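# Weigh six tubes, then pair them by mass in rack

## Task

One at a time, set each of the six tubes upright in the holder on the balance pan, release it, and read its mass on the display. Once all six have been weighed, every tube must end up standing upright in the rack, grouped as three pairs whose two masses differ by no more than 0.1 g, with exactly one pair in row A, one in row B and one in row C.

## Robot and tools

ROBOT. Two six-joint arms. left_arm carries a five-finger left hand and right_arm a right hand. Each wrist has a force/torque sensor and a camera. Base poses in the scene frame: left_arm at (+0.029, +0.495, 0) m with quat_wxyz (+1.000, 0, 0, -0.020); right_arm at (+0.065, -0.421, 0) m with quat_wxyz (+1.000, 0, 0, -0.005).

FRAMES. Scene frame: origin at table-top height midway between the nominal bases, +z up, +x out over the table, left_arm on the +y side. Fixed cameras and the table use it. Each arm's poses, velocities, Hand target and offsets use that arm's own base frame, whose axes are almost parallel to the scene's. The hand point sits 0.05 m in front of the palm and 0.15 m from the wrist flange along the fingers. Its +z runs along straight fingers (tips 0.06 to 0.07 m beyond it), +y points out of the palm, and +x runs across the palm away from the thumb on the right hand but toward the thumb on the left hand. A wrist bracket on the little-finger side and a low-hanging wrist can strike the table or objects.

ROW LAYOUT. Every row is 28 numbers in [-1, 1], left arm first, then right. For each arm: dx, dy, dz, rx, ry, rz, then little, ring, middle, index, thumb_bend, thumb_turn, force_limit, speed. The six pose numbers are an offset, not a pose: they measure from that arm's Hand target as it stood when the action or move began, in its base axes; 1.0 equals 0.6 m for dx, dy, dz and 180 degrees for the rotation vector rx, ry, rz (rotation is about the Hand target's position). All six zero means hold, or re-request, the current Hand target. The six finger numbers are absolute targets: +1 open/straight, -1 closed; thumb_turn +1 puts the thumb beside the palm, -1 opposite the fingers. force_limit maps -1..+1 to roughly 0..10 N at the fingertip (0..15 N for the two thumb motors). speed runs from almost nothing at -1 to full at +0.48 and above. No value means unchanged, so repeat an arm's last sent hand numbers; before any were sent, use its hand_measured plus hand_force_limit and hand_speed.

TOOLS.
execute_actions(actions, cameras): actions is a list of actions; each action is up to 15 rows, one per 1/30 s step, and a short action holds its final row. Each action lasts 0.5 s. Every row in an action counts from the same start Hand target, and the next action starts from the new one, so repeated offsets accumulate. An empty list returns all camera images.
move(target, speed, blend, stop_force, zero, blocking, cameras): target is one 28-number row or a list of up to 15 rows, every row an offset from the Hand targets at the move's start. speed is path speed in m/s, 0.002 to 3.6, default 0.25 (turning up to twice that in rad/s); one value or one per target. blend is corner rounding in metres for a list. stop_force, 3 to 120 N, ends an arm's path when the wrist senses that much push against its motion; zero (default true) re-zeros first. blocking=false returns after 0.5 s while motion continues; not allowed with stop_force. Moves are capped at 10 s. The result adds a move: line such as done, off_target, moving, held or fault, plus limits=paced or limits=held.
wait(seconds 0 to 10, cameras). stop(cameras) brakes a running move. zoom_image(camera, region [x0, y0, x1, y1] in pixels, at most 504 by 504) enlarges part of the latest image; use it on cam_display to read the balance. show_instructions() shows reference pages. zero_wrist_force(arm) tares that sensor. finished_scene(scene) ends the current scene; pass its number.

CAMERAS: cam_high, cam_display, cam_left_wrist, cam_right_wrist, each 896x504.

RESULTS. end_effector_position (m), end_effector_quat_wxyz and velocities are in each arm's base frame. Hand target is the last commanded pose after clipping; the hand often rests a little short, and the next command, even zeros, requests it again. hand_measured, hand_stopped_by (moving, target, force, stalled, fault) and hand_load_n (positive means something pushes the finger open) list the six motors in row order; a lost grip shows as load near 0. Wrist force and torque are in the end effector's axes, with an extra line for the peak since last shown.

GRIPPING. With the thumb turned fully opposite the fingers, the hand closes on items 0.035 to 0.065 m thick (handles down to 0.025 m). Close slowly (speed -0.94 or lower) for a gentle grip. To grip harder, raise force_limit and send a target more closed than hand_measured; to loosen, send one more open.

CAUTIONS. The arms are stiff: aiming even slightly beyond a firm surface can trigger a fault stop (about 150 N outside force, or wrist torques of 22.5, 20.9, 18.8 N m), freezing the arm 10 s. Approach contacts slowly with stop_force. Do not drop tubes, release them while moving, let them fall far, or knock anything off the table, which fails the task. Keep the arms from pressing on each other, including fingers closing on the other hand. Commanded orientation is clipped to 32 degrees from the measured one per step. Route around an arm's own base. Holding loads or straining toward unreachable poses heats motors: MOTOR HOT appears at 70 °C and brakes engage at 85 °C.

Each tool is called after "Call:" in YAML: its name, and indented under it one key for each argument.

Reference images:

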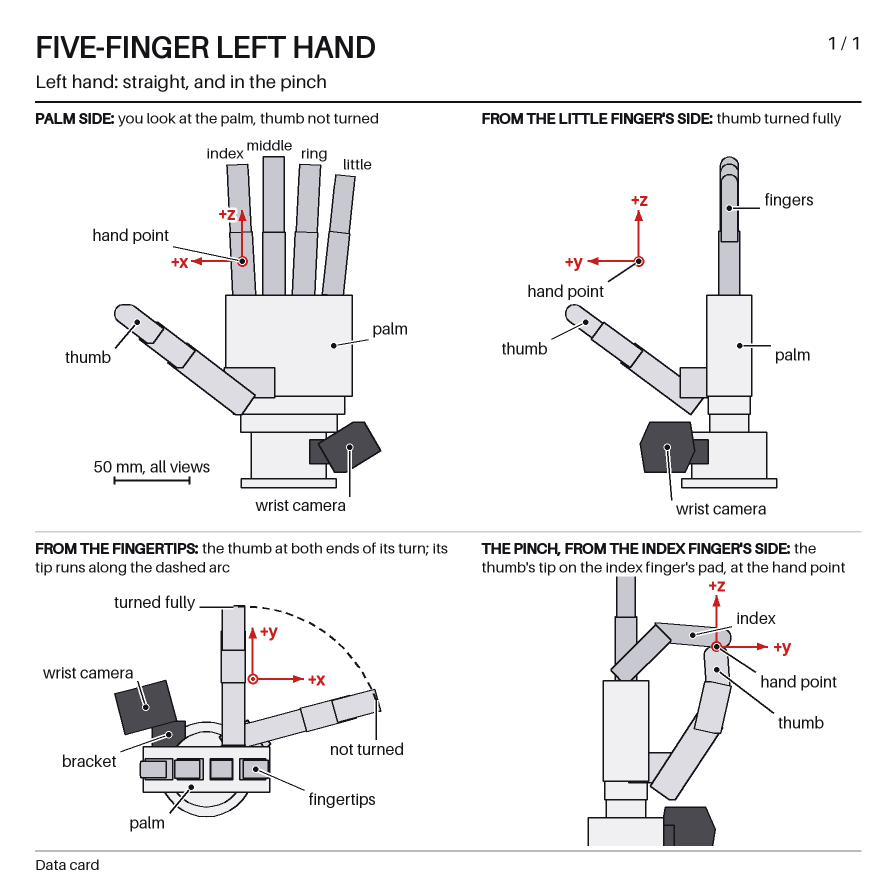

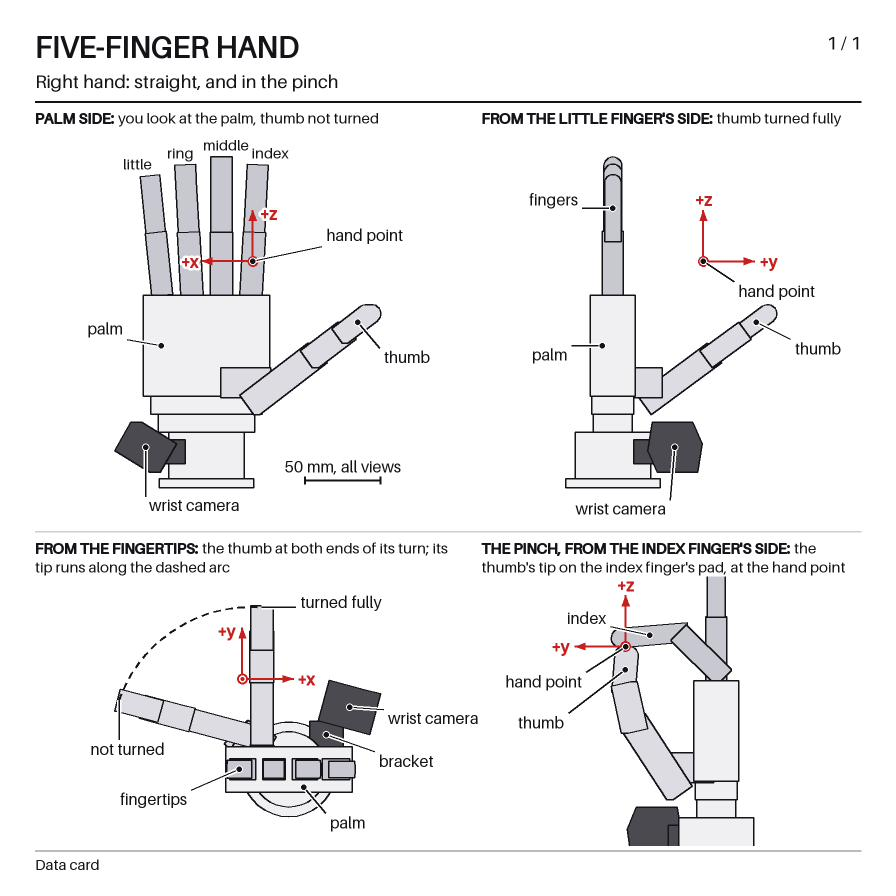

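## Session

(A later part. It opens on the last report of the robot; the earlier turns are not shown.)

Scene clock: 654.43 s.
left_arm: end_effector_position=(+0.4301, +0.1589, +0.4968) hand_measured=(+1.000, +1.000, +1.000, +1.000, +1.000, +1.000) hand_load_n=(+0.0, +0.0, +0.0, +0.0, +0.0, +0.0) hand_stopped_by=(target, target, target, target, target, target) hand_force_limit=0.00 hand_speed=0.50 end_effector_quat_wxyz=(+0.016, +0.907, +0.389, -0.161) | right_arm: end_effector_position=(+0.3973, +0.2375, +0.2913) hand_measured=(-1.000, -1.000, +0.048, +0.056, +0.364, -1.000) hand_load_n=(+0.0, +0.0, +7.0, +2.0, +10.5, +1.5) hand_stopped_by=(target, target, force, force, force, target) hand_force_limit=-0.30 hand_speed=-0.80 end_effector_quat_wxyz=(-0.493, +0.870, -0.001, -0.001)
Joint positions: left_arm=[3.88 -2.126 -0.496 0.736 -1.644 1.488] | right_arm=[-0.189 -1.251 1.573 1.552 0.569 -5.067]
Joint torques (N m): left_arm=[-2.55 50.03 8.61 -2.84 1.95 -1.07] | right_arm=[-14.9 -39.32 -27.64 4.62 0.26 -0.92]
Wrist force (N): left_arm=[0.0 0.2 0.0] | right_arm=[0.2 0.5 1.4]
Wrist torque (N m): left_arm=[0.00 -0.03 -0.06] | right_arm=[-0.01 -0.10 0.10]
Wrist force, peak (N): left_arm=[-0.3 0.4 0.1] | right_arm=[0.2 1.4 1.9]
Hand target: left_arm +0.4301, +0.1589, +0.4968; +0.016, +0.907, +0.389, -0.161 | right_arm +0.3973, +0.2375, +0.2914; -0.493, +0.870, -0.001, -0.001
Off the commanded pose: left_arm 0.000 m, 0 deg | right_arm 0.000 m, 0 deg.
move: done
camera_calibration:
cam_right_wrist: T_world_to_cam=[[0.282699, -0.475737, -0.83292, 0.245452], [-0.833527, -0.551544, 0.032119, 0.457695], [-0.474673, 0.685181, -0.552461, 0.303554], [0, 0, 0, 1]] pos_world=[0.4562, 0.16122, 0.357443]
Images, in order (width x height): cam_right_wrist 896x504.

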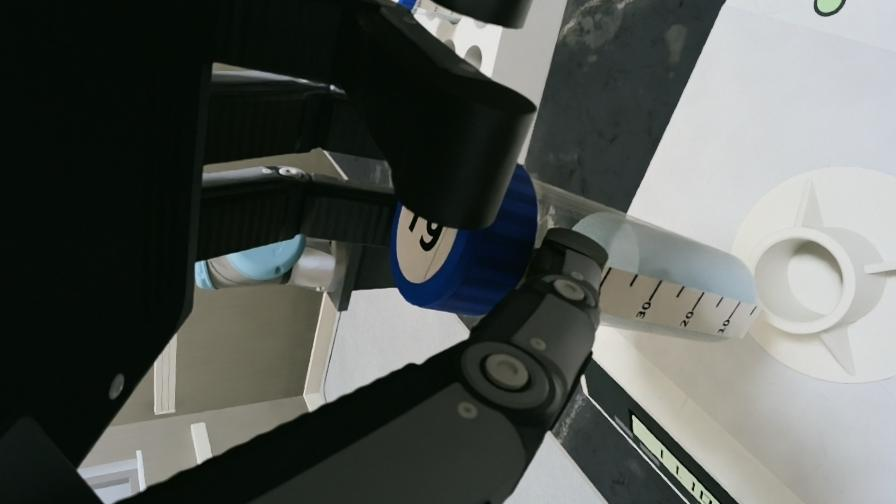

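Call:
move:
  target:
    - [0,0,0,0,0,0,1,1,1,1,1,1,0,0.5,-0.0488,0.5528,0,0.0471,-0.0558,0,-1,-1,-0.07,-0.07,-0.32,-1,-0.3,-0.8]
    - [0,0,0,0,0,0,1,1,1,1,1,1,0,0.5,-0.0488,0.5528,-0.158,0.0471,-0.0558,0,-1,-1,-0.07,-0.07,-0.32,-1,-0.3,-0.8]
  speed: [0.35,0.2]
  blend: [0.01,0]
  cameras: ["cam_right_wrist"]

Call:
zoom_image:
  camera: "cam_right_wrist"
  region: [500, 80, 896, 340]

Scene clock: 677.93 s.
left_arm: end_effector_position=(+0.4301, +0.1589, +0.4968) hand_measured=(+1.000, +1.000, +1.000, +1.000, +1.000, +1.000) hand_load_n=(+0.0, +0.0, +0.0, +0.0, +0.0, +0.0) hand_stopped_by=(target, target, target, target, target, target) hand_force_limit=0.00 hand_speed=0.50 end_effector_quat_wxyz=(+0.016, +0.907, +0.389, -0.161) | right_arm: end_effector_position=(+0.3681, +0.5692, +0.1966) hand_measured=(-1.000, -1.000, +0.048, +0.056, +0.364, -1.000) hand_load_n=(+0.0, +0.0, +6.0, +2.0, +9.5, +1.5) hand_stopped_by=(target, target, force, force, force, target) hand_force_limit=-0.30 hand_speed=-0.80 end_effector_quat_wxyz=(-0.554, +0.828, +0.042, +0.075)
Joint positions: left_arm=[3.88 -2.126 -0.496 0.736 -1.644 1.488] | right_arm=[0.512 -1.128 1.426 0.326 0.696 -3.832]
Joint torques (N m): left_arm=[-3.67 49.18 9.51 -2.5 2.18 -1.04] | right_arm=[13.67 -33.27 -5.99 -0.59 0.76 1.3]
Wrist force (N): left_arm=[-0.2 0.1 0.0] | right_arm=[-0.3 0.7 0.7]
Wrist torque (N m): left_arm=[-0.01 0.01 -0.07] | right_arm=[0.06 -0.04 -0.09]
Wrist force, peak (N): left_arm=[-0.2 0.1 0.4] | right_arm=[-0.7 2.4 1.2]
Hand target: left_arm +0.4301, +0.1589, +0.4968; +0.016, +0.907, +0.389, -0.161 | right_arm +0.3681, +0.5692, +0.1966; -0.554, +0.828, +0.042, +0.075
Off the commanded pose: left_arm 0.000 m, 0 deg | right_arm 0.000 m, 0 deg.
move: done
camera_calibration:
cam_right_wrist: T_world_to_cam=[[0.429202, -0.352096, -0.831753, 0.208086], [-0.819301, -0.539386, -0.194445, 0.651658], [-0.380172, 0.764913, -0.519978, -0.0764346], [0, 0, 0, 1]] pos_world=[0.415535, 0.483227, 0.260043]
Images, in order (width x height): cam_right_wrist 896x504.

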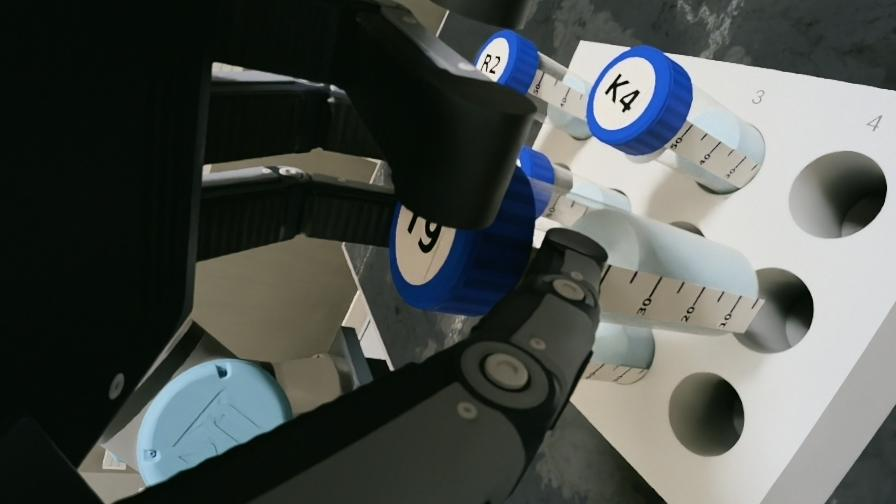

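Scaled by 1.273 from the camera's 896x504 image, which has a finer 1280x720 frame.

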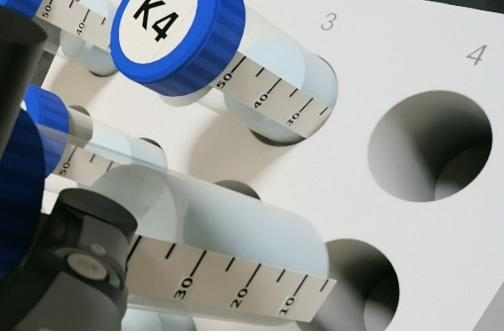

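Call:
move:
  target:
    - [0,0,0,0,0,0,1,1,1,1,1,1,0,0.5,-0.0015,0,-0.01,0,0,0,-1,-1,-0.07,-0.07,-0.32,-1,-0.3,-0.8]
    - [0,0,0,0,0,0,1,1,1,1,1,1,0,0.5,-0.0015,0,-0.145,0,0,0,-1,-1,-0.07,-0.07,-0.32,-1,-0.3,-0.8]
  speed: 0.05
  stop_force: 3.5

Scene clock: 695.23 s.
left_arm: end_effector_position=(+0.4301, +0.1589, +0.4968) hand_measured=(+1.000, +1.000, +1.000, +1.000, +1.000, +1.000) hand_load_n=(+0.0, +0.0, +0.0, +0.0, +0.0, +0.0) hand_stopped_by=(target, target, target, target, target, target) hand_force_limit=0.00 hand_speed=0.50 end_effector_quat_wxyz=(+0.016, +0.907, +0.389, -0.161) | right_arm: end_effector_position=(+0.3671, +0.5691, +0.1184) hand_measured=(-1.000, -1.000, +0.046, +0.056, +0.364, -1.000) hand_load_n=(+0.0, +0.0, +2.5, +1.0, +4.5, +0.5) hand_stopped_by=(target, target, force, force, force, target) hand_force_limit=-0.30 hand_speed=-0.80 end_effector_quat_wxyz=(-0.554, +0.828, +0.042, +0.075)
Joint positions: left_arm=[3.88 -2.126 -0.496 0.736 -1.644 1.488] | right_arm=[0.513 -1.06 1.536 0.147 0.697 -3.831]
Joint torques (N m): left_arm=[-3.79 49.52 8.24 -2.97 1.93 -1.25] | right_arm=[11.12 -48.34 -29.44 1.89 0.56 0.57]
Wrist force (N): left_arm=[-0.1 0.0 0.2] | right_arm=[-0.4 1.2 0.4]
Wrist torque (N m): left_arm=[-0.03 -0.01 -0.05] | right_arm=[0.06 -0.02 -0.08]
Wrist force, peak (N): left_arm=[-0.1 0.4 -0.1] | right_arm=[0.6 -3.2 -1.2]
Hand target: left_arm +0.4301, +0.1589, +0.4968; +0.016, +0.907, +0.389, -0.161 | right_arm +0.3671, +0.5691, +0.1184; -0.554, +0.828, +0.042, +0.075 (not the last commanded pose)
Off the commanded pose: left_arm 0.000 m, 0 deg | right_arm 0.009 m, 0 deg.
move: contact (right_arm); path passed 1 of 2 targets

Call:
move:
  target:
    - [0,0,0,0,0,0,1,1,1,1,1,1,0,0.5,0,0,0,0,0,0,-1,-1,0.35,0.35,1,-1,-0.3,0]
    - [0,0,0,0,0,0,1,1,1,1,1,1,0,0.5,0,0,0.136,0,0,0,-1,-1,0.35,0.35,1,-1,-0.3,0]
    - [0,0,0,0,0,0,1,1,1,1,1,1,0,0.5,-0.111,0.2198,0.136,-0.0471,0.0558,0,-1,-1,0.35,0.35,1,-1,-0.3,0]
  speed: 0.3
  cameras: ["cam_right_wrist","cam_display"]

Call:
zoom_image:
  camera: "cam_right_wrist"
  region: [400, 80, 896, 420]

Scene clock: 707.23 s.
left_arm: end_effector_position=(+0.4301, +0.1589, +0.4968) hand_measured=(+1.000, +1.000, +1.000, +1.000, +1.000, +1.000) hand_load_n=(+0.0, +0.0, +0.0, +0.0, +0.0, +0.0) hand_stopped_by=(target, target, target, target, target, target) hand_force_limit=0.00 hand_speed=0.50 end_effector_quat_wxyz=(+0.016, +0.907, +0.389, -0.161) | right_arm: end_effector_position=(+0.3005, +0.7010, +0.2000) hand_measured=(-1.000, -1.000, +0.350, +0.350, +1.000, -1.000) hand_load_n=(+0.0, +0.0, +0.0, +0.0, +0.0, +0.0) hand_stopped_by=(target, target, target, target, target, target) hand_force_limit=-0.30 hand_speed=0.00 end_effector_quat_wxyz=(-0.493, +0.870, -0.001, -0.001)
Joint positions: left_arm=[3.88 -2.126 -0.496 0.736 -1.644 1.488] | right_arm=[0.782 -0.872 0.953 0.624 0.916 -3.617]
Joint torques (N m): left_arm=[-3.7 48.31 9.45 -3.06 2.04 -1.38] | right_arm=[13.23 -43.99 -30.62 1.83 0.91 -0.82]
Wrist force (N): left_arm=[0.0 -0.1 0.1] | right_arm=[0.0 0.3 1.0]
Wrist torque (N m): left_arm=[-0.04 -0.02 -0.05] | right_arm=[0.02 -0.07 -0.05]
Wrist force, peak (N): left_arm=[-0.4 0.3 0.0] | right_arm=[-0.9 -0.5 2.1]
Hand target: left_arm +0.4301, +0.1589, +0.4968; +0.016, +0.907, +0.389, -0.161 | right_arm +0.3005, +0.7010, +0.2000; -0.493, +0.870, -0.001, -0.001
Off the commanded pose: left_arm 0.000 m, 0 deg | right_arm 0.000 m, 0 deg.
move: done
camera_calibration:
cam_right_wrist: T_world_to_cam=[[0.282652, -0.475815, -0.832891, 0.417287], [-0.833525, -0.551542, 0.0322188, 0.635499], [-0.474705, 0.685129, -0.552498, -0.110293], [0, 0, 0, 1]] pos_world=[0.359401, 0.62462, 0.266143]
Images, in order (width x height): cam_display 896x504, cam_right_wrist 896x504.

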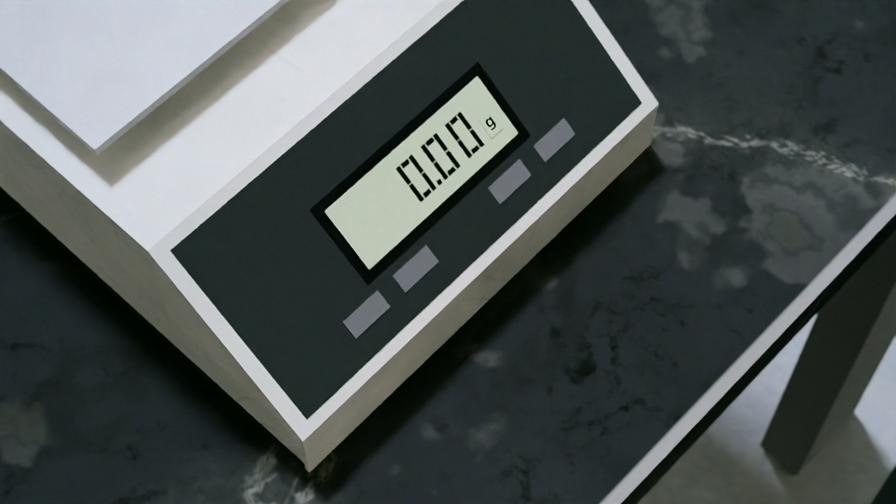

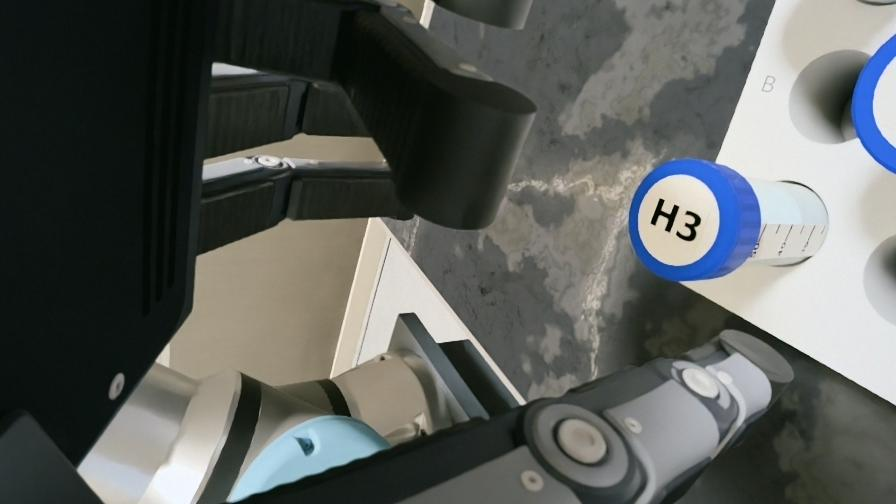

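Scaled by 1.016 from the camera's 896x504 image, which has a finer 1280x720 frame.

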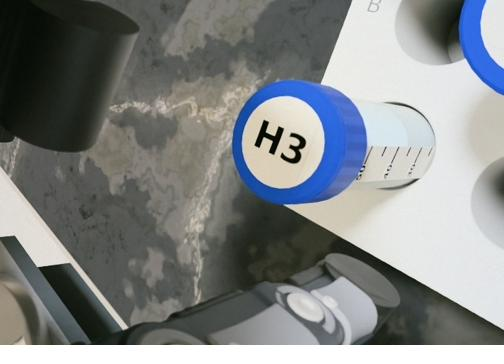

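Call:
move:
  target:
    - [0,0,0,0,0,0,1,1,1,1,1,1,0,0.5,0.0047,-0.0038,-0.03,0,0,0,-1,-1,0.35,0.35,1,-1,-0.3,0]
    - [0,0,0,0,0,0,1,1,1,1,1,1,0,0.5,0.0047,-0.0038,-0.1267,0,0,0,-1,-1,0.35,0.35,1,-1,-0.3,0]
    - [0,0,0,0,0,0,1,1,1,1,1,1,0,0.5,0.0047,-0.0038,-0.1267,0,0,0,-1,-1,0.08,0.08,1,-1,-0.7,-0.2]
  speed: 0.2
  blend: [0.005,0,0]

Call:
move:
  target:
    - [0,0,0,0,0,0,1,1,1,1,1,1,0,0.5,0,0,0,0,0,0,-1,-1,0.08,0.08,-0.3,-1,-0.7,-0.5]
    - [0,0,0,0,0,0,1,1,1,1,1,1,0,0.5,0,0,0,0,0,0,-1,-1,-0.06,-0.06,-0.3,-1,-0.7,-0.7]
    - [0,0,0,0,0,0,1,1,1,1,1,1,0,0.5,0,0,0,0,0,0,-1,-1,-0.07,-0.07,-0.32,-1,-0.3,-0.8]

Scene clock: 720.23 s.
left_arm: end_effector_position=(+0.4301, +0.1589, +0.4968) hand_measured=(+1.000, +1.000, +1.000, +1.000, +1.000, +1.000) hand_load_n=(+0.0, +0.0, +0.0, +0.0, +0.0, -0.5) hand_stopped_by=(target, target, target, target, target, target) hand_force_limit=0.00 hand_speed=0.50 end_effector_quat_wxyz=(+0.016, +0.907, +0.389, -0.161) | right_arm: end_effector_position=(+0.3034, +0.6987, +0.1240) hand_measured=(-1.000, -1.000, +0.080, +0.080, +1.000, -1.000) hand_load_n=(+0.0, +0.0, +0.0, +0.0, +0.0, +0.0) hand_stopped_by=(target, target, target, target, target, target) hand_force_limit=-0.70 hand_speed=-0.20 end_effector_quat_wxyz=(-0.493, +0.870, -0.001, -0.001)
Joint positions: left_arm=[3.88 -2.126 -0.496 0.736 -1.644 1.488] | right_arm=[0.776 -0.837 1.091 0.454 0.912 -3.622]
Joint torques (N m): left_arm=[-4.2 49.39 7.93 -2.85 1.99 -1.37] | right_arm=[0.19 -43.99 -10.35 -0.57 0.73 0.72]
Wrist force (N): left_arm=[-0.2 0.1 0.0] | right_arm=[0.2 0.2 0.9]
Wrist torque (N m): left_arm=[-0.01 0.00 -0.06] | right_arm=[-0.01 -0.10 -0.05]
Wrist force, peak (N): left_arm=[-0.4 0.2 0.0] | right_arm=[-0.4 1.4 1.5]
Hand target: left_arm +0.4301, +0.1589, +0.4968; +0.016, +0.907, +0.389, -0.161 | right_arm +0.3033, +0.6987, +0.1240; -0.493, +0.870, -0.001, -0.001
Off the commanded pose: left_arm 0.000 m, 0 deg | right_arm 0.000 m, 0 deg.
move: done

Scene clock: 722.37 s.
left_arm: end_effector_position=(+0.4301, +0.1589, +0.4968) hand_measured=(+1.000, +1.000, +1.000, +1.000, +1.000, +1.000) hand_load_n=(-0.5, +0.0, +0.0, +0.0, +0.0, +0.0) hand_stopped_by=(target, target, target, target, target, target) hand_force_limit=0.00 hand_speed=0.50 end_effector_quat_wxyz=(+0.016, +0.907, +0.389, -0.161) | right_arm: end_effector_position=(+0.3033, +0.6987, +0.1240) hand_measured=(-1.000, -1.000, +0.064, +0.040, +0.382, -1.000) hand_load_n=(+0.0, +0.0, +4.5, +3.5, +8.0, +0.0) hand_stopped_by=(target, target, force, force, force, target) hand_force_limit=-0.30 hand_speed=-0.80 end_effector_quat_wxyz=(-0.493, +0.870, -0.001, -0.001)
Joint positions: left_arm=[3.88 -2.126 -0.496 0.736 -1.644 1.488] | right_arm=[0.776 -0.837 1.091 0.454 0.912 -3.622]
Joint torques (N m): left_arm=[-5.77 48.62 9.41 -3.23 2.18 -1.29] | right_arm=[9.02 -46.57 -17.12 0.62 0.41 0.57]
Wrist force (N): left_arm=[-0.1 0.1 0.1] | right_arm=[0.2 0.5 1.3]
Wrist torque (N m): left_arm=[-0.02 -0.01 -0.05] | right_arm=[-0.04 -0.11 -0.05]
Wrist force, peak (N): left_arm=[-0.4 0.1 0.2] | right_arm=[0.0 0.8 1.4]
Hand target: left_arm +0.4301, +0.1589, +0.4968; +0.016, +0.907, +0.389, -0.161 | right_arm +0.3033, +0.6987, +0.1240; -0.493, +0.870, -0.001, -0.001
Off the commanded pose: left_arm 0.000 m, 0 deg | right_arm 0.000 m, 0 deg.
move: done

Call:
move:
  target:
    - [0,0,0,0,0,0,1,1,1,1,1,1,0,0.5,0,0,0.22,0,0,0,-1,-1,-0.07,-0.07,-0.32,-1,-0.3,-0.8]
    - [0,0,0,0,0,0,1,1,1,1,1,1,0,0.5,0.1372,-0.7987,0.2933,0,0,0,-1,-1,-0.07,-0.07,-0.32,-1,-0.3,-0.8]
    - [0,0,0,0,0,0,1,1,1,1,1,1,0,0.5,0.1372,-0.7987,0.23,0,0,0,-1,-1,-0.07,-0.07,-0.32,-1,-0.3,-0.8]
  speed: [0.2,0.4,0.2]
  blend: [0.01,0.01,0]
  cameras: ["cam_right_wrist"]

Call:
zoom_image:
  camera: "cam_right_wrist"
  region: [500, 80, 896, 340]

Scene clock: 733.20 s.
left_arm: end_effector_position=(+0.4301, +0.1589, +0.4968) hand_measured=(+1.000, +1.000, +1.000, +1.000, +1.000, +1.000) hand_load_n=(+0.0, +0.0, +0.0, +0.0, +0.0, +0.0) hand_stopped_by=(target, target, target, target, target, target) hand_force_limit=0.00 hand_speed=0.50 end_effector_quat_wxyz=(+0.016, +0.907, +0.389, -0.161) | right_arm: end_effector_position=(+0.3856, +0.2195, +0.2620) hand_measured=(-1.000, -1.000, +0.064, +0.040, +0.382, -1.000) hand_load_n=(+0.0, +0.0, +4.5, +3.5, +8.0, +0.0) hand_stopped_by=(target, target, force, force, force, target) hand_force_limit=-0.30 hand_speed=-0.80 end_effector_quat_wxyz=(-0.493, +0.870, -0.001, -0.001)
Joint positions: left_arm=[3.88 -2.126 -0.496 0.736 -1.644 1.488] | right_arm=[-0.239 -1.256 1.679 1.524 0.586 -5.153]
Joint torques (N m): left_arm=[-4.07 49.45 8.68 -2.98 2.17 -1.53] | right_arm=[-15.35 -23.05 -4.45 1.08 0.39 -1.3]
Wrist force (N): left_arm=[0.0 0.3 0.2] | right_arm=[0.1 0.6 1.5]
Wrist torque (N m): left_arm=[0.00 -0.02 -0.06] | right_arm=[0.00 -0.11 0.10]
Wrist force, peak (N): left_arm=[-0.3 0.2 0.3] | right_arm=[0.1 2.0 2.2]
Hand target: left_arm +0.4301, +0.1589, +0.4968; +0.016, +0.907, +0.389, -0.161 | right_arm +0.3856, +0.2195, +0.2620; -0.493, +0.870, -0.001, -0.001
Off the commanded pose: left_arm 0.000 m, 0 deg | right_arm 0.000 m, 0 deg.
move: done
camera_calibration:
cam_right_wrist: T_world_to_cam=[[0.282621, -0.475918, -0.832843, 0.2158], [-0.83355, -0.5515, 0.0322873, 0.438988], [-0.474679, 0.685091, -0.552567, 0.294245], [0, 0, 0, 1]] pos_world=[0.444601, 0.14322, 0.328143]
Images, in order (width x height): cam_right_wrist 896x504.

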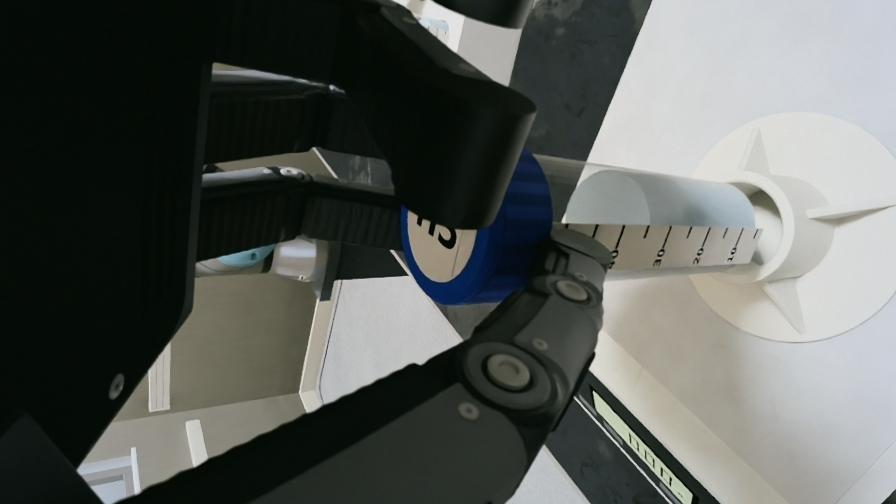

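Scaled by 1.273 from the camera's 896x504 image, which has a finer 1280x720 frame.

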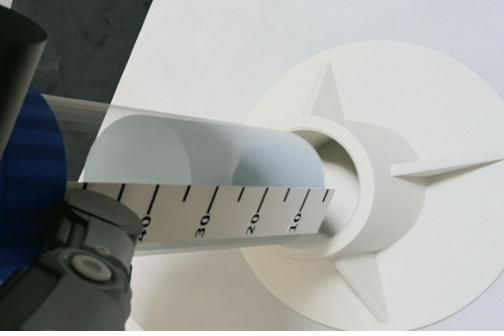

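Call:
move:
  target:
    - [0,0,0,0,0,0,1,1,1,1,1,1,0,0.5,0.0007,-0.001,-0.01,0,0,0,-1,-1,-0.07,-0.07,-0.32,-1,-0.3,-0.8]
    - [0,0,0,0,0,0,1,1,1,1,1,1,0,0.5,0.0007,-0.001,-0.085,0,0,0,-1,-1,-0.07,-0.07,-0.32,-1,-0.3,-0.8]
  speed: 0.04
  stop_force: 3

Call:
move:
  target:
    - [0,0,0,0,0,0,1,1,1,1,1,1,0,0.5,0,0,0,0,0,0,-1,-1,0.8,0.8,1,-1,-0.3,0]
    - [0,0,0,0,0,0,1,1,1,1,1,1,0,0.5,0,0,0.125,0,0,0,-1,-1,0.8,0.8,1,-1,-0.3,0]
  speed: 0.2

Call:
wait:
  seconds: 1.2
  cameras: ["cam_display","cam_right_wrist"]

Call:
zoom_image:
  camera: "cam_display"
  region: [340, 80, 500, 240]

Call:
zoom_image:
  camera: "cam_right_wrist"
  region: [500, 80, 896, 340]

Scene clock: 745.57 s.
left_arm: end_effector_position=(+0.4301, +0.1589, +0.4968) hand_measured=(+1.000, +1.000, +1.000, +1.000, +1.000, +1.000) hand_load_n=(+0.0, +0.0, +0.0, +0.5, +0.0, +0.0) hand_stopped_by=(target, target, target, target, target, target) hand_force_limit=0.00 hand_speed=0.50 end_effector_quat_wxyz=(+0.016, +0.907, +0.389, -0.161) | right_arm: end_effector_position=(+0.3861, +0.2189, +0.2110) hand_measured=(-1.000, -1.000, +0.064, +0.040, +0.380, -1.000) hand_load_n=(+0.0, +0.0, +0.0, +0.0, +0.0, +0.0) hand_stopped_by=(target, target, force, force, force, target) hand_force_limit=-0.30 hand_speed=-0.80 end_effector_quat_wxyz=(-0.493, +0.870, -0.001, -0.001)
Joint positions: left_arm=[3.88 -2.126 -0.496 0.736 -1.644 1.488] | right_arm=[-0.24 -1.199 1.746 1.402 0.586 -5.155]
Joint torques (N m): left_arm=[-4.52 49.79 8.67 -3.41 2.14 -1.74] | right_arm=[-2.51 -24.94 -3.24 0.73 -2.53 0.75]
Wrist force (N): left_arm=[0.0 0.2 0.1] | right_arm=[0.4 0.0 1.3]
Wrist torque (N m): left_arm=[0.00 -0.02 -0.05] | right_arm=[-0.05 -0.14 0.09]
Wrist force, peak (N): left_arm=[-0.4 0.2 0.3] | right_arm=[0.3 0.6 1.7]
Hand target: left_arm +0.4301, +0.1589, +0.4968; +0.016, +0.907, +0.389, -0.161 | right_arm +0.3861, +0.2189, +0.2110; -0.493, +0.870, -0.001, -0.001
Off the commanded pose: left_arm 0.000 m, 0 deg | right_arm 0.000 m, 0 deg.
move: done

Scene clock: 747.27 s.
left_arm: end_effector_position=(+0.4301, +0.1589, +0.4968) hand_measured=(+1.000, +1.000, +1.000, +1.000, +1.000, +1.000) hand_load_n=(+0.0, +0.0, +0.0, +0.0, +0.0, +0.0) hand_stopped_by=(target, target, target, target, target, target) hand_force_limit=0.00 hand_speed=0.50 end_effector_quat_wxyz=(+0.016, +0.907, +0.389, -0.161) | right_arm: end_effector_position=(+0.3861, +0.2189, +0.2859) hand_measured=(-1.000, -1.000, +0.800, +0.800, +1.000, -1.000) hand_load_n=(+0.0, +0.0, +0.0, +0.0, +0.0, +0.0) hand_stopped_by=(target, target, target, target, target, target) hand_force_limit=-0.30 hand_speed=0.00 end_effector_quat_wxyz=(-0.493, +0.870, -0.001, -0.001)
Joint positions: left_arm=[3.88 -2.126 -0.496 0.736 -1.644 1.488] | right_arm=[-0.24 -1.277 1.642 1.584 0.586 -5.155]
Joint torques (N m): left_arm=[-4.82 47.94 8.64 -3.37 2.2 -1.63] | right_arm=[-14.67 -38.46 -29.13 4.24 0.4 -0.92]
Wrist force (N): left_arm=[-0.2 0.3 0.0] | right_arm=[0.1 0.1 1.3]
Wrist torque (N m): left_arm=[0.02 0.00 -0.07] | right_arm=[-0.03 -0.10 0.07]
Wrist force, peak (N): left_arm=[-0.4 0.1 0.1] | right_arm=[0.3 1.3 1.6]
Hand target: left_arm +0.4301, +0.1589, +0.4968; +0.016, +0.907, +0.389, -0.161 | right_arm +0.3861, +0.2189, +0.2860; -0.493, +0.870, -0.001, -0.001
Off the commanded pose: left_arm 0.000 m, 0 deg | right_arm 0.000 m, 0 deg.
move: done

Scene clock: 748.47 s.
left_arm: end_effector_position=(+0.4301, +0.1589, +0.4968) hand_measured=(+1.000, +1.000, +1.000, +1.000, +1.000, +1.000) hand_load_n=(+0.0, +0.0, +0.0, +0.0, +0.0, +0.0) hand_stopped_by=(target, target, target, target, target, target) hand_force_limit=0.00 hand_speed=0.50 end_effector_quat_wxyz=(+0.016, +0.907, +0.389, -0.161) | right_arm: end_effector_position=(+0.3861, +0.2189, +0.2860) hand_measured=(-1.000, -1.000, +0.800, +0.800, +1.000, -1.000) hand_load_n=(+0.0, +0.0, +0.0, +0.0, +0.0, +0.0) hand_stopped_by=(target, target, target, target, target, target) hand_force_limit=-0.30 hand_speed=0.00 end_effector_quat_wxyz=(-0.493, +0.870, -0.001, -0.001)
Joint positions: left_arm=[3.88 -2.126 -0.496 0.736 -1.644 1.488] | right_arm=[-0.24 -1.277 1.642 1.584 0.586 -5.155]
Joint torques (N m): left_arm=[-4.83 48.58 9.6 -3.12 1.99 -1.66] | right_arm=[-14.95 -37.86 -27.84 4.22 0.42 -0.81]
Wrist force (N): left_arm=[0.1 0.2 0.0] | right_arm=[0.1 -0.1 1.3]
Wrist torque (N m): left_arm=[0.00 -0.04 -0.05] | right_arm=[-0.06 -0.11 0.07]
Wrist force, peak (N): left_arm=[-0.2 0.3 0.1] | right_arm=[-0.1 0.1 1.5]
Hand target: left_arm +0.4301, +0.1589, +0.4968; +0.016, +0.907, +0.389, -0.161 | right_arm +0.3861, +0.2189, +0.2860; -0.493, +0.870, -0.001, -0.001
Off the commanded pose: left_arm 0.000 m, 0 deg | right_arm 0.000 m, 0 deg.
wait: 1.20 s; at rest by 0.17 s
camera_calibration:
cam_right_wrist: T_world_to_cam=[[0.282661, -0.475892, -0.832844, 0.235321], [-0.833536, -0.551523, 0.0322477, 0.438172], [-0.474679, 0.685091, -0.552567, 0.308176], [0, 0, 0, 1]] pos_world=[0.445001, 0.14252, 0.352143]
Images, in order (width x height): cam_display 896x504, cam_right_wrist 896x504.

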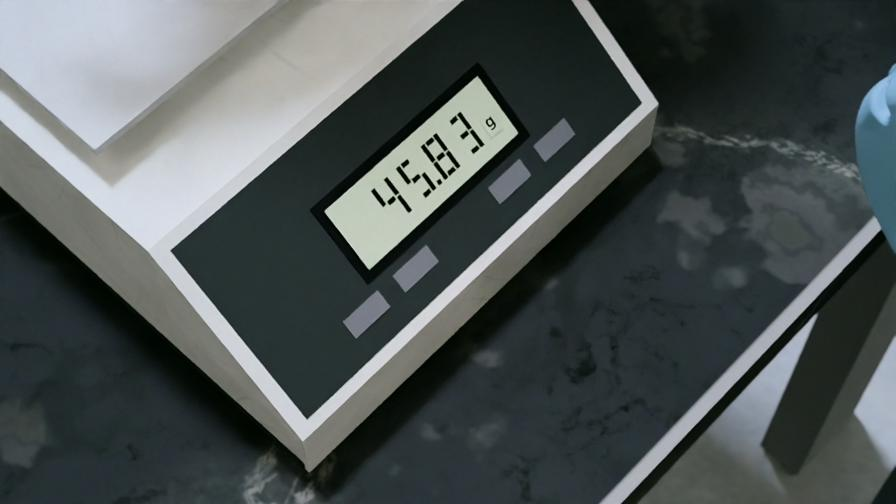

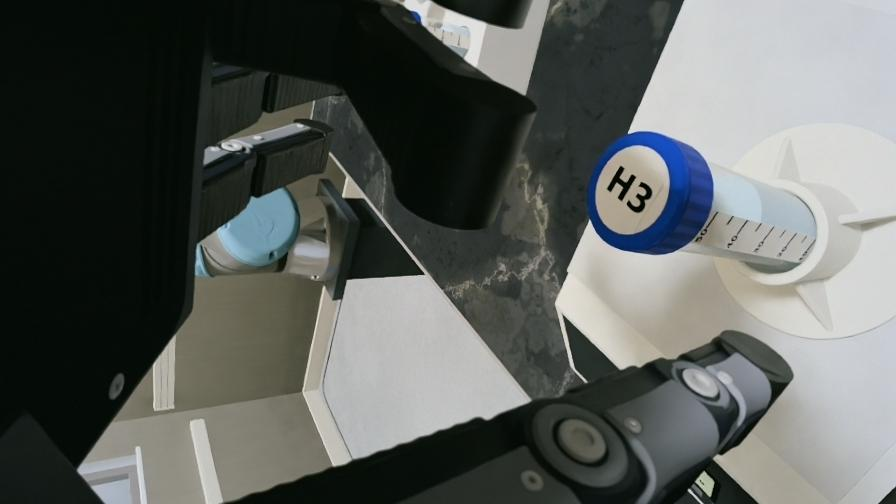

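Scaled by 3.150 from the camera's 896x504 image, which has a finer 1280x720 frame.

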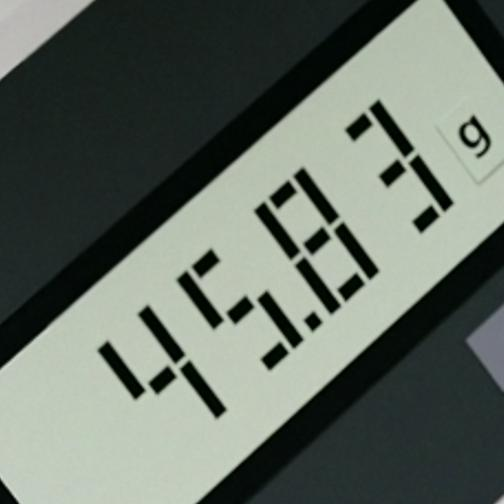

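Scaled by 1.273 from the camera's 896x504 image, which has a finer 1280x720 frame.

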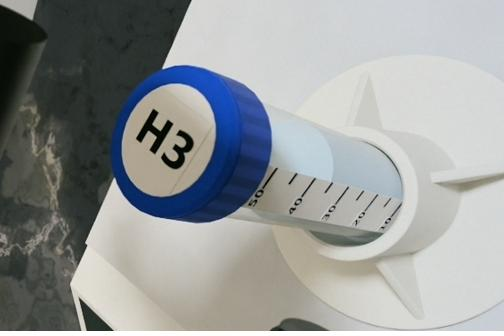

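Call:
wait:
  seconds: 0.5
  cameras: ["cam_display"]

Call:
zoom_image:
  camera: "cam_display"
  region: [340, 80, 500, 240]

Scene clock: 757.90 s.
left_arm: end_effector_position=(+0.4301, +0.1589, +0.4968) hand_measured=(+1.000, +1.000, +1.000, +1.000, +1.000, +1.000) hand_load_n=(+0.0, +0.0, +0.0, +0.0, +0.0, +0.0) hand_stopped_by=(target, target, target, target, target, target) hand_force_limit=0.00 hand_speed=0.50 end_effector_quat_wxyz=(+0.016, +0.907, +0.389, -0.161) | right_arm: end_effector_position=(+0.3861, +0.2189, +0.2860) hand_measured=(-1.000, -1.000, +0.800, +0.800, +1.000, -1.000) hand_load_n=(+0.0, +0.0, +0.0, +0.0, +0.0, +0.0) hand_stopped_by=(target, target, target, target, target, target) hand_force_limit=-0.30 hand_speed=0.00 end_effector_quat_wxyz=(-0.493, +0.870, -0.001, -0.001)
Joint positions: left_arm=[3.88 -2.126 -0.496 0.736 -1.644 1.488] | right_arm=[-0.24 -1.277 1.642 1.584 0.586 -5.155]
Joint torques (N m): left_arm=[-5.11 49.42 8.65 -3.26 1.99 -1.59] | right_arm=[-15.39 -38.02 -27.67 4.18 0.24 -0.82]
Wrist force (N): left_arm=[0.0 -0.1 0.1] | right_arm=[0.1 0.1 1.1]
Wrist torque (N m): left_arm=[-0.05 -0.02 -0.05] | right_arm=[-0.02 -0.10 0.07]
Wrist force, peak (N): left_arm=[-0.4 0.1 0.2] | right_arm=[0.3 -0.2 1.5]
Hand target: left_arm +0.4301, +0.1589, +0.4968; +0.016, +0.907, +0.389, -0.161 | right_arm +0.3861, +0.2189, +0.2860; -0.493, +0.870, -0.001, -0.001
Off the commanded pose: left_arm 0.000 m, 0 deg | right_arm 0.000 m, 0 deg.
wait: 0.50 s; at rest from the start
Images, in order (width x height): cam_display 896x504.

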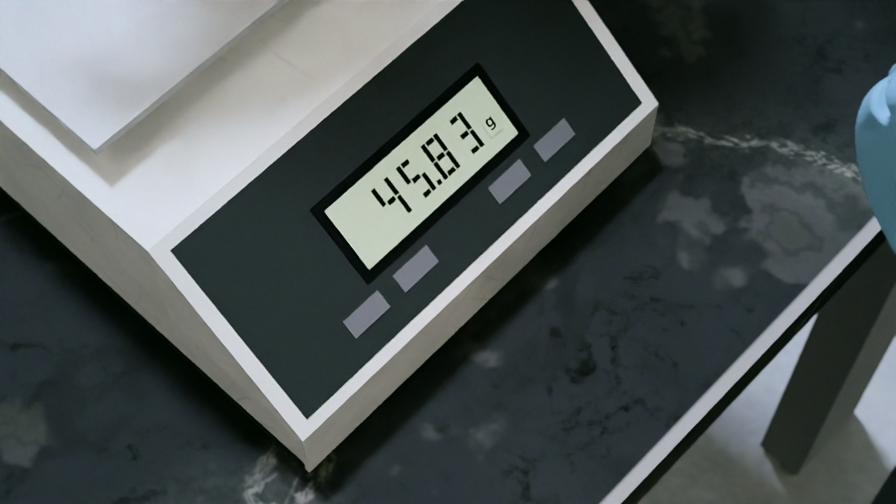

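Scaled by 3.150 from the camera's 896x504 image, which has a finer 1280x720 frame.

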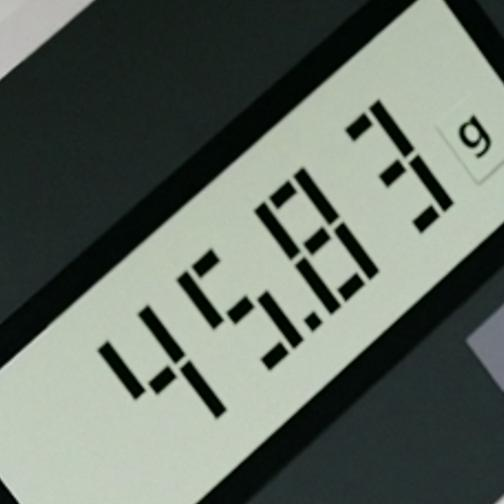

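Call:
move:
  target:
    - [0,0,0,0,0,0,1,1,1,1,1,1,0,0.5,0.0058,0.0152,-0.03,0,0,0,-1,-1,0.8,0.8,1,-1,-0.3,0]
    - [0,0,0,0,0,0,1,1,1,1,1,1,0,0.5,0.0058,0.0152,-0.12,0,0,0,-1,-1,0.8,0.8,1,-1,-0.3,0]
    - [0,0,0,0,0,0,1,1,1,1,1,1,0,0.5,0.0058,0.0152,-0.12,0,0,0,-1,-1,0.08,0.08,1,-1,-0.6,-0.2]
  speed: 0.15
  blend: [0.005,0,0]

Call:
move:
  target:
    - [0,0,0,0,0,0,1,1,1,1,1,1,0,0.5,0,0,0,0,0,0,-1,-1,0.08,0.08,-0.3,-1,-0.7,-0.5]
    - [0,0,0,0,0,0,1,1,1,1,1,1,0,0.5,0,0,0,0,0,0,-1,-1,-0.06,-0.06,-0.3,-1,-0.7,-0.7]
    - [0,0,0,0,0,0,1,1,1,1,1,1,0,0.5,0,0,0,0,0,0,-1,-1,-0.07,-0.07,-0.32,-1,-0.3,-0.8]

Scene clock: 773.87 s.
left_arm: end_effector_position=(+0.4301, +0.1589, +0.4968) hand_measured=(+1.000, +1.000, +1.000, +1.000, +1.000, +1.000) hand_load_n=(+0.0, +0.0, +0.0, +0.0, +0.0, +0.0) hand_stopped_by=(target, target, target, target, target, target) hand_force_limit=0.00 hand_speed=0.50 end_effector_quat_wxyz=(+0.016, +0.907, +0.389, -0.161) | right_arm: end_effector_position=(+0.3895, +0.2280, +0.2140) hand_measured=(-1.000, -1.000, +0.080, +0.080, +1.000, -1.000) hand_load_n=(+0.0, +0.0, -0.5, +0.0, +0.0, +0.0) hand_stopped_by=(target, target, target, target, target, target) hand_force_limit=-0.60 hand_speed=-0.20 end_effector_quat_wxyz=(-0.493, +0.870, -0.001, -0.001)
Joint positions: left_arm=[3.88 -2.126 -0.496 0.736 -1.644 1.488] | right_arm=[-0.216 -1.195 1.721 1.387 0.577 -5.113]
Joint torques (N m): left_arm=[-5.88 49.87 9.39 -3.3 2.04 -1.91] | right_arm=[12.69 -25.79 -5.14 1.57 -1.8 1.21]
Wrist force (N): left_arm=[0.0 0.0 0.1] | right_arm=[0.3 0.2 1.0]
Wrist torque (N m): left_arm=[-0.02 -0.03 -0.05] | right_arm=[0.00 -0.12 -0.03]
Wrist force, peak (N): left_arm=[-0.4 0.4 0.0] | right_arm=[0.4 1.0 1.9]
Hand target: left_arm +0.4301, +0.1589, +0.4968; +0.016, +0.907, +0.389, -0.161 | right_arm +0.3895, +0.2280, +0.2140; -0.493, +0.870, -0.001, -0.001
Off the commanded pose: left_arm 0.000 m, 0 deg | right_arm 0.000 m, 0 deg.
move: done

Scene clock: 776.07 s.
left_arm: end_effector_position=(+0.4301, +0.1589, +0.4968) hand_measured=(+1.000, +1.000, +1.000, +1.000, +1.000, +1.000) hand_load_n=(+0.0, +0.0, +0.0, +0.0, +0.0, +0.0) hand_stopped_by=(target, target, target, target, target, target) hand_force_limit=0.00 hand_speed=0.50 end_effector_quat_wxyz=(+0.016, +0.907, +0.389, -0.161) | right_arm: end_effector_position=(+0.3895, +0.2280, +0.2140) hand_measured=(-1.000, -1.000, +0.046, +0.040, +0.336, -1.000) hand_load_n=(+0.0, +0.0, +6.0, +3.0, +11.0, +1.0) hand_stopped_by=(target, target, force, force, force, target) hand_force_limit=-0.30 hand_speed=-0.80 end_effector_quat_wxyz=(-0.493, +0.870, -0.001, -0.001)
Joint positions: left_arm=[3.88 -2.126 -0.496 0.736 -1.644 1.488] | right_arm=[-0.216 -1.195 1.721 1.387 0.577 -5.113]
Joint torques (N m): left_arm=[-5.61 48.72 9.11 -3.51 1.89 -1.77] | right_arm=[10.43 -26.11 -10.15 3.86 0.08 1.22]
Wrist force (N): left_arm=[-0.2 0.0 0.1] | right_arm=[0.3 0.2 1.2]
Wrist torque (N m): left_arm=[-0.02 0.00 -0.05] | right_arm=[-0.07 -0.13 -0.03]
Wrist force, peak (N): left_arm=[-0.2 0.3 -0.1] | right_arm=[0.1 0.5 1.5]
Hand target: left_arm +0.4301, +0.1589, +0.4968; +0.016, +0.907, +0.389, -0.161 | right_arm +0.3895, +0.2280, +0.2140; -0.493, +0.870, -0.001, -0.001
Off the commanded pose: left_arm 0.000 m, 0 deg | right_arm 0.000 m, 0 deg.
move: done

Call:
move:
  target: [0,0,0,0,0,0,1,1,1,1,1,1,0,0.5,0,0,0.129,0,0,0,-1,-1,-0.07,-0.07,-0.32,-1,-0.3,-0.8]
  speed: 0.15
  cameras: ["cam_right_wrist"]

Call:
zoom_image:
  camera: "cam_right_wrist"
  region: [580, 190, 760, 350]

Scene clock: 780.23 s.
left_arm: end_effector_position=(+0.4301, +0.1589, +0.4968) hand_measured=(+1.000, +1.000, +1.000, +1.000, +1.000, +1.000) hand_load_n=(+0.0, +0.0, +0.0, +0.0, +0.0, +0.0) hand_stopped_by=(target, target, target, target, target, target) hand_force_limit=0.00 hand_speed=0.50 end_effector_quat_wxyz=(+0.016, +0.907, +0.389, -0.161) | right_arm: end_effector_position=(+0.3895, +0.2281, +0.2914) hand_measured=(-1.000, -1.000, +0.046, +0.040, +0.336, -1.000) hand_load_n=(+0.5, +0.0, +6.0, +3.0, +11.0, +1.0) hand_stopped_by=(target, target, force, force, force, target) hand_force_limit=-0.30 hand_speed=-0.80 end_effector_quat_wxyz=(-0.493, +0.870, -0.001, -0.001)
Joint positions: left_arm=[3.88 -2.126 -0.496 0.736 -1.644 1.488] | right_arm=[-0.216 -1.271 1.611 1.575 0.577 -5.113]
Joint torques (N m): left_arm=[-5.2 47.34 9.45 -3.27 2.27 -1.84] | right_arm=[-15.67 -38.4 -27.12 4.06 0.43 -0.77]
Wrist force (N): left_arm=[0.0 0.1 -0.1] | right_arm=[0.1 0.4 1.6]
Wrist torque (N m): left_arm=[-0.01 -0.02 -0.05] | right_arm=[-0.03 -0.10 -0.05]
Wrist force, peak (N): left_arm=[-0.3 0.2 0.3] | right_arm=[0.0 1.6 2.0]
Hand target: left_arm +0.4301, +0.1589, +0.4968; +0.016, +0.907, +0.389, -0.161 | right_arm +0.3895, +0.2280, +0.2914; -0.493, +0.870, -0.001, -0.001
Off the commanded pose: left_arm 0.000 m, 0 deg | right_arm 0.000 m, 0 deg.
move: done
camera_calibration:
cam_right_wrist: T_world_to_cam=[[0.282647, -0.475872, -0.83286, 0.243132], [-0.833496, -0.55158, 0.0322938, 0.445967], [-0.474757, 0.685058, -0.552541, 0.306493], [0, 0, 0, 1]] pos_world=[0.448501, 0.151721, 0.357443]
Images, in order (width x height): cam_right_wrist 896x504.

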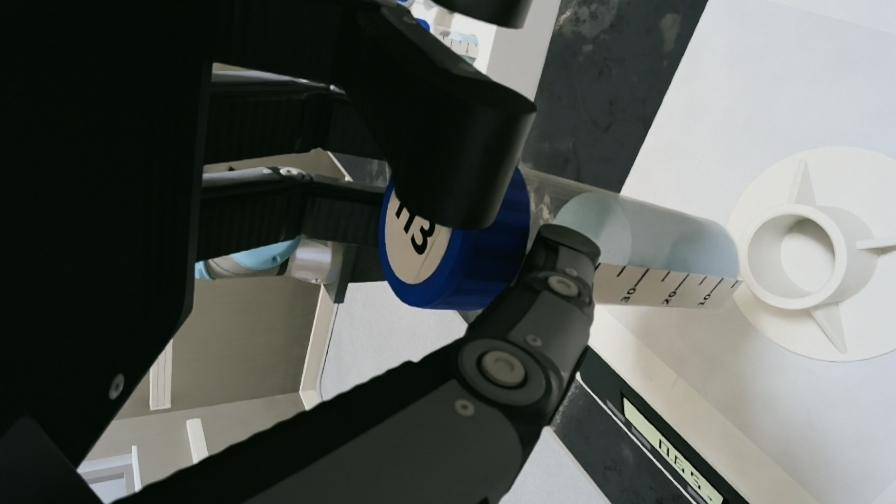

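Scaled by 2.800 from the camera's 896x504 image, which has a finer 1280x720 frame.

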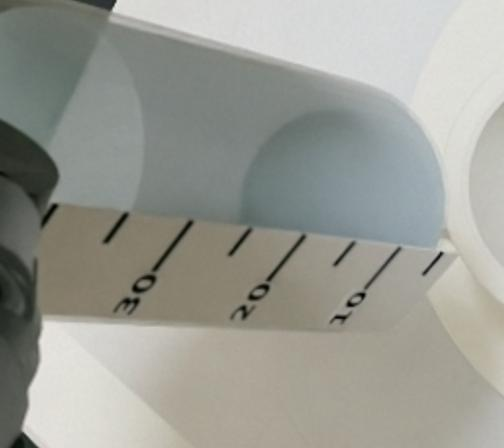

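Call:
move:
  target:
    - [0,0,0,0,0,0,1,1,1,1,1,1,0,0.5,-0.14,0.7783,0,0.0235,-0.0334,0,-1,-1,-0.07,-0.07,-0.32,-1,-0.3,-0.8]
    - [0,0,0,0,0,0,1,1,1,1,1,1,0,0.5,-0.14,0.7783,-0.157,0.0235,-0.0334,0,-1,-1,-0.07,-0.07,-0.32,-1,-0.3,-0.8]
  speed: [0.35,0.2]
  blend: [0.01,0]
  cameras: ["cam_right_wrist"]

Call:
zoom_image:
  camera: "cam_right_wrist"
  region: [500, 80, 896, 340]

Scene clock: 799.07 s.
left_arm: end_effector_position=(+0.4301, +0.1589, +0.4968) hand_measured=(+1.000, +1.000, +1.000, +1.000, +1.000, +1.000) hand_load_n=(+0.0, +0.5, +0.0, +0.0, +0.0, +0.0) hand_stopped_by=(target, target, target, target, target, target) hand_force_limit=0.00 hand_speed=0.50 end_effector_quat_wxyz=(+0.016, +0.907, +0.389, -0.161) | right_arm: end_effector_position=(+0.3055, +0.6950, +0.1972) hand_measured=(-1.000, -1.000, +0.046, +0.040, +0.336, -1.000) hand_load_n=(+0.0, +0.0, +6.0, +2.5, +10.0, +1.0) hand_stopped_by=(target, target, force, force, force, target) hand_force_limit=-0.30 hand_speed=-0.80 end_effector_quat_wxyz=(-0.524, +0.850, +0.025, +0.045)
Joint positions: left_arm=[3.88 -2.126 -0.496 0.736 -1.644 1.488] | right_arm=[0.775 -0.957 1.116 0.436 0.924 -3.643]
Joint torques (N m): left_arm=[-5.51 49.45 8.93 -3.3 1.81 -1.79] | right_arm=[13.24 -41.03 -8.31 -0.89 0.84 1.39]
Wrist force (N): left_arm=[0.1 0.0 0.0] | right_arm=[-0.1 0.6 1.3]
Wrist torque (N m): left_arm=[-0.03 -0.05 -0.04] | right_arm=[-0.01 -0.09 -0.08]
Wrist force, peak (N): left_arm=[-0.2 0.4 0.1] | right_arm=[-0.7 -1.6 2.4]
Hand target: left_arm +0.4301, +0.1589, +0.4968; +0.016, +0.907, +0.389, -0.161 | right_arm +0.3055, +0.6950, +0.1972; -0.524, +0.850, +0.025, +0.045
Off the commanded pose: left_arm 0.000 m, 0 deg | right_arm 0.000 m, 0 deg.
move: done
camera_calibration:
cam_right_wrist: T_world_to_cam=[[0.370089, -0.414326, -0.831485, 0.340983], [-0.830186, -0.549184, -0.0958547, 0.659109], [-0.416923, 0.725762, -0.547215, -0.152221], [0, 0, 0, 1]] pos_world=[0.357525, 0.613726, 0.263403]
Images, in order (width x height): cam_right_wrist 896x504.

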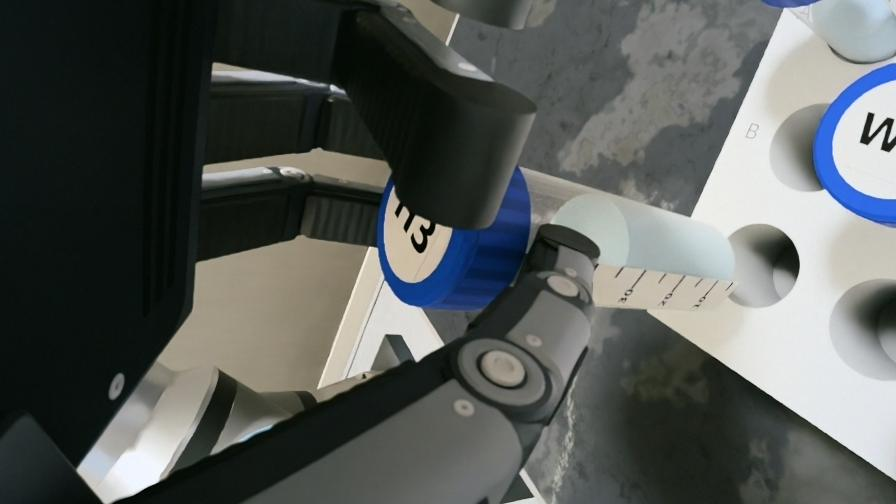

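Scaled by 1.273 from the camera's 896x504 image, which has a finer 1280x720 frame.

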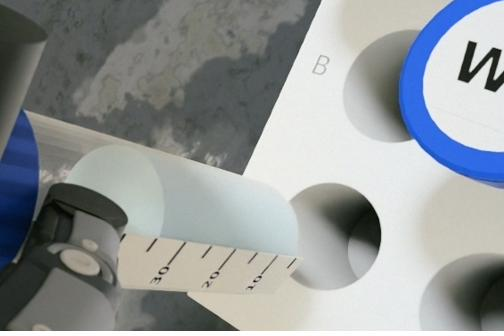

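Call:
zoom_image:
  camera: "cam_right_wrist"
  region: [580, 190, 760, 350]

Scaled by 2.800 from the camera's 896x504 image, which has a finer 1280x720 frame.

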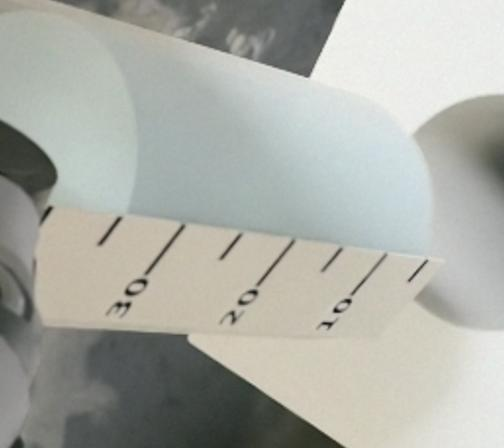

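Call:
move:
  target: [0,0,0,0,0,0,1,1,1,1,1,1,0,0.5,-0.0013,0.0063,0,-0.0124,-0.011,0,-1,-1,-0.07,-0.07,-0.32,-1,-0.3,-0.8]
  speed: 0.1
  cameras: ["cam_right_wrist"]

Call:
zoom_image:
  camera: "cam_right_wrist"
  region: [500, 80, 896, 340]

Scene clock: 825.47 s.
left_arm: end_effector_position=(+0.4301, +0.1589, +0.4968) hand_measured=(+1.000, +1.000, +1.000, +1.000, +1.000, +1.000) hand_load_n=(+0.0, +0.0, +0.0, +0.0, +0.0, +0.0) hand_stopped_by=(target, target, target, target, target, target) hand_force_limit=0.00 hand_speed=0.50 end_effector_quat_wxyz=(+0.016, +0.907, +0.389, -0.161) | right_arm: end_effector_position=(+0.3048, +0.6988, +0.1972) hand_measured=(-1.000, -1.000, +0.046, +0.040, +0.336, -1.000) hand_load_n=(+0.0, +0.0, +6.0, +2.5, +10.0, +1.0) hand_stopped_by=(target, target, force, force, force, target) hand_force_limit=-0.30 hand_speed=-0.80 end_effector_quat_wxyz=(-0.507, +0.859, +0.035, +0.059)
Joint positions: left_arm=[3.88 -2.126 -0.496 0.736 -1.644 1.488] | right_arm=[0.796 -0.94 1.071 0.489 0.97 -3.681]
Joint torques (N m): left_arm=[-5.55 49.13 8.13 -3.49 2.01 -1.82] | right_arm=[13.49 -41.55 -29.82 1.67 0.81 -1.55]
Wrist force (N): left_arm=[-0.3 0.2 0.0] | right_arm=[-0.1 0.5 1.2]
Wrist torque (N m): left_arm=[0.01 0.02 -0.07] | right_arm=[-0.01 -0.08 0.06]
Wrist force, peak (N): left_arm=[-0.3 0.4 0.1] | right_arm=[-0.2 0.9 1.2]
Hand target: left_arm +0.4301, +0.1589, +0.4968; +0.016, +0.907, +0.389, -0.161 | right_arm +0.3048, +0.6988, +0.1972; -0.507, +0.859, +0.035, +0.059
Off the commanded pose: left_arm 0.000 m, 0 deg | right_arm 0.000 m, 0 deg.
move: done
camera_calibration:
cam_right_wrist: T_world_to_cam=[[0.398273, -0.446124, -0.801468, 0.350451], [-0.826756, -0.553052, -0.102992, 0.663665], [-0.397306, 0.703638, -0.589102, -0.137639], [0, 0, 0, 1]] pos_world=[0.354429, 0.620234, 0.268145]
Images, in order (width x height): cam_right_wrist 896x504.

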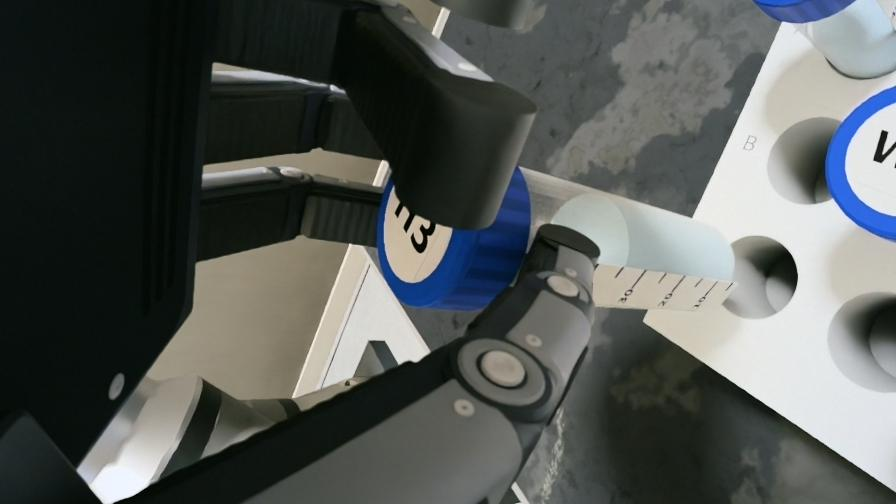

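Scaled by 1.273 from the camera's 896x504 image, which has a finer 1280x720 frame.

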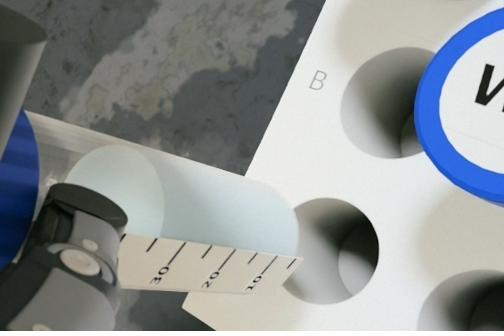

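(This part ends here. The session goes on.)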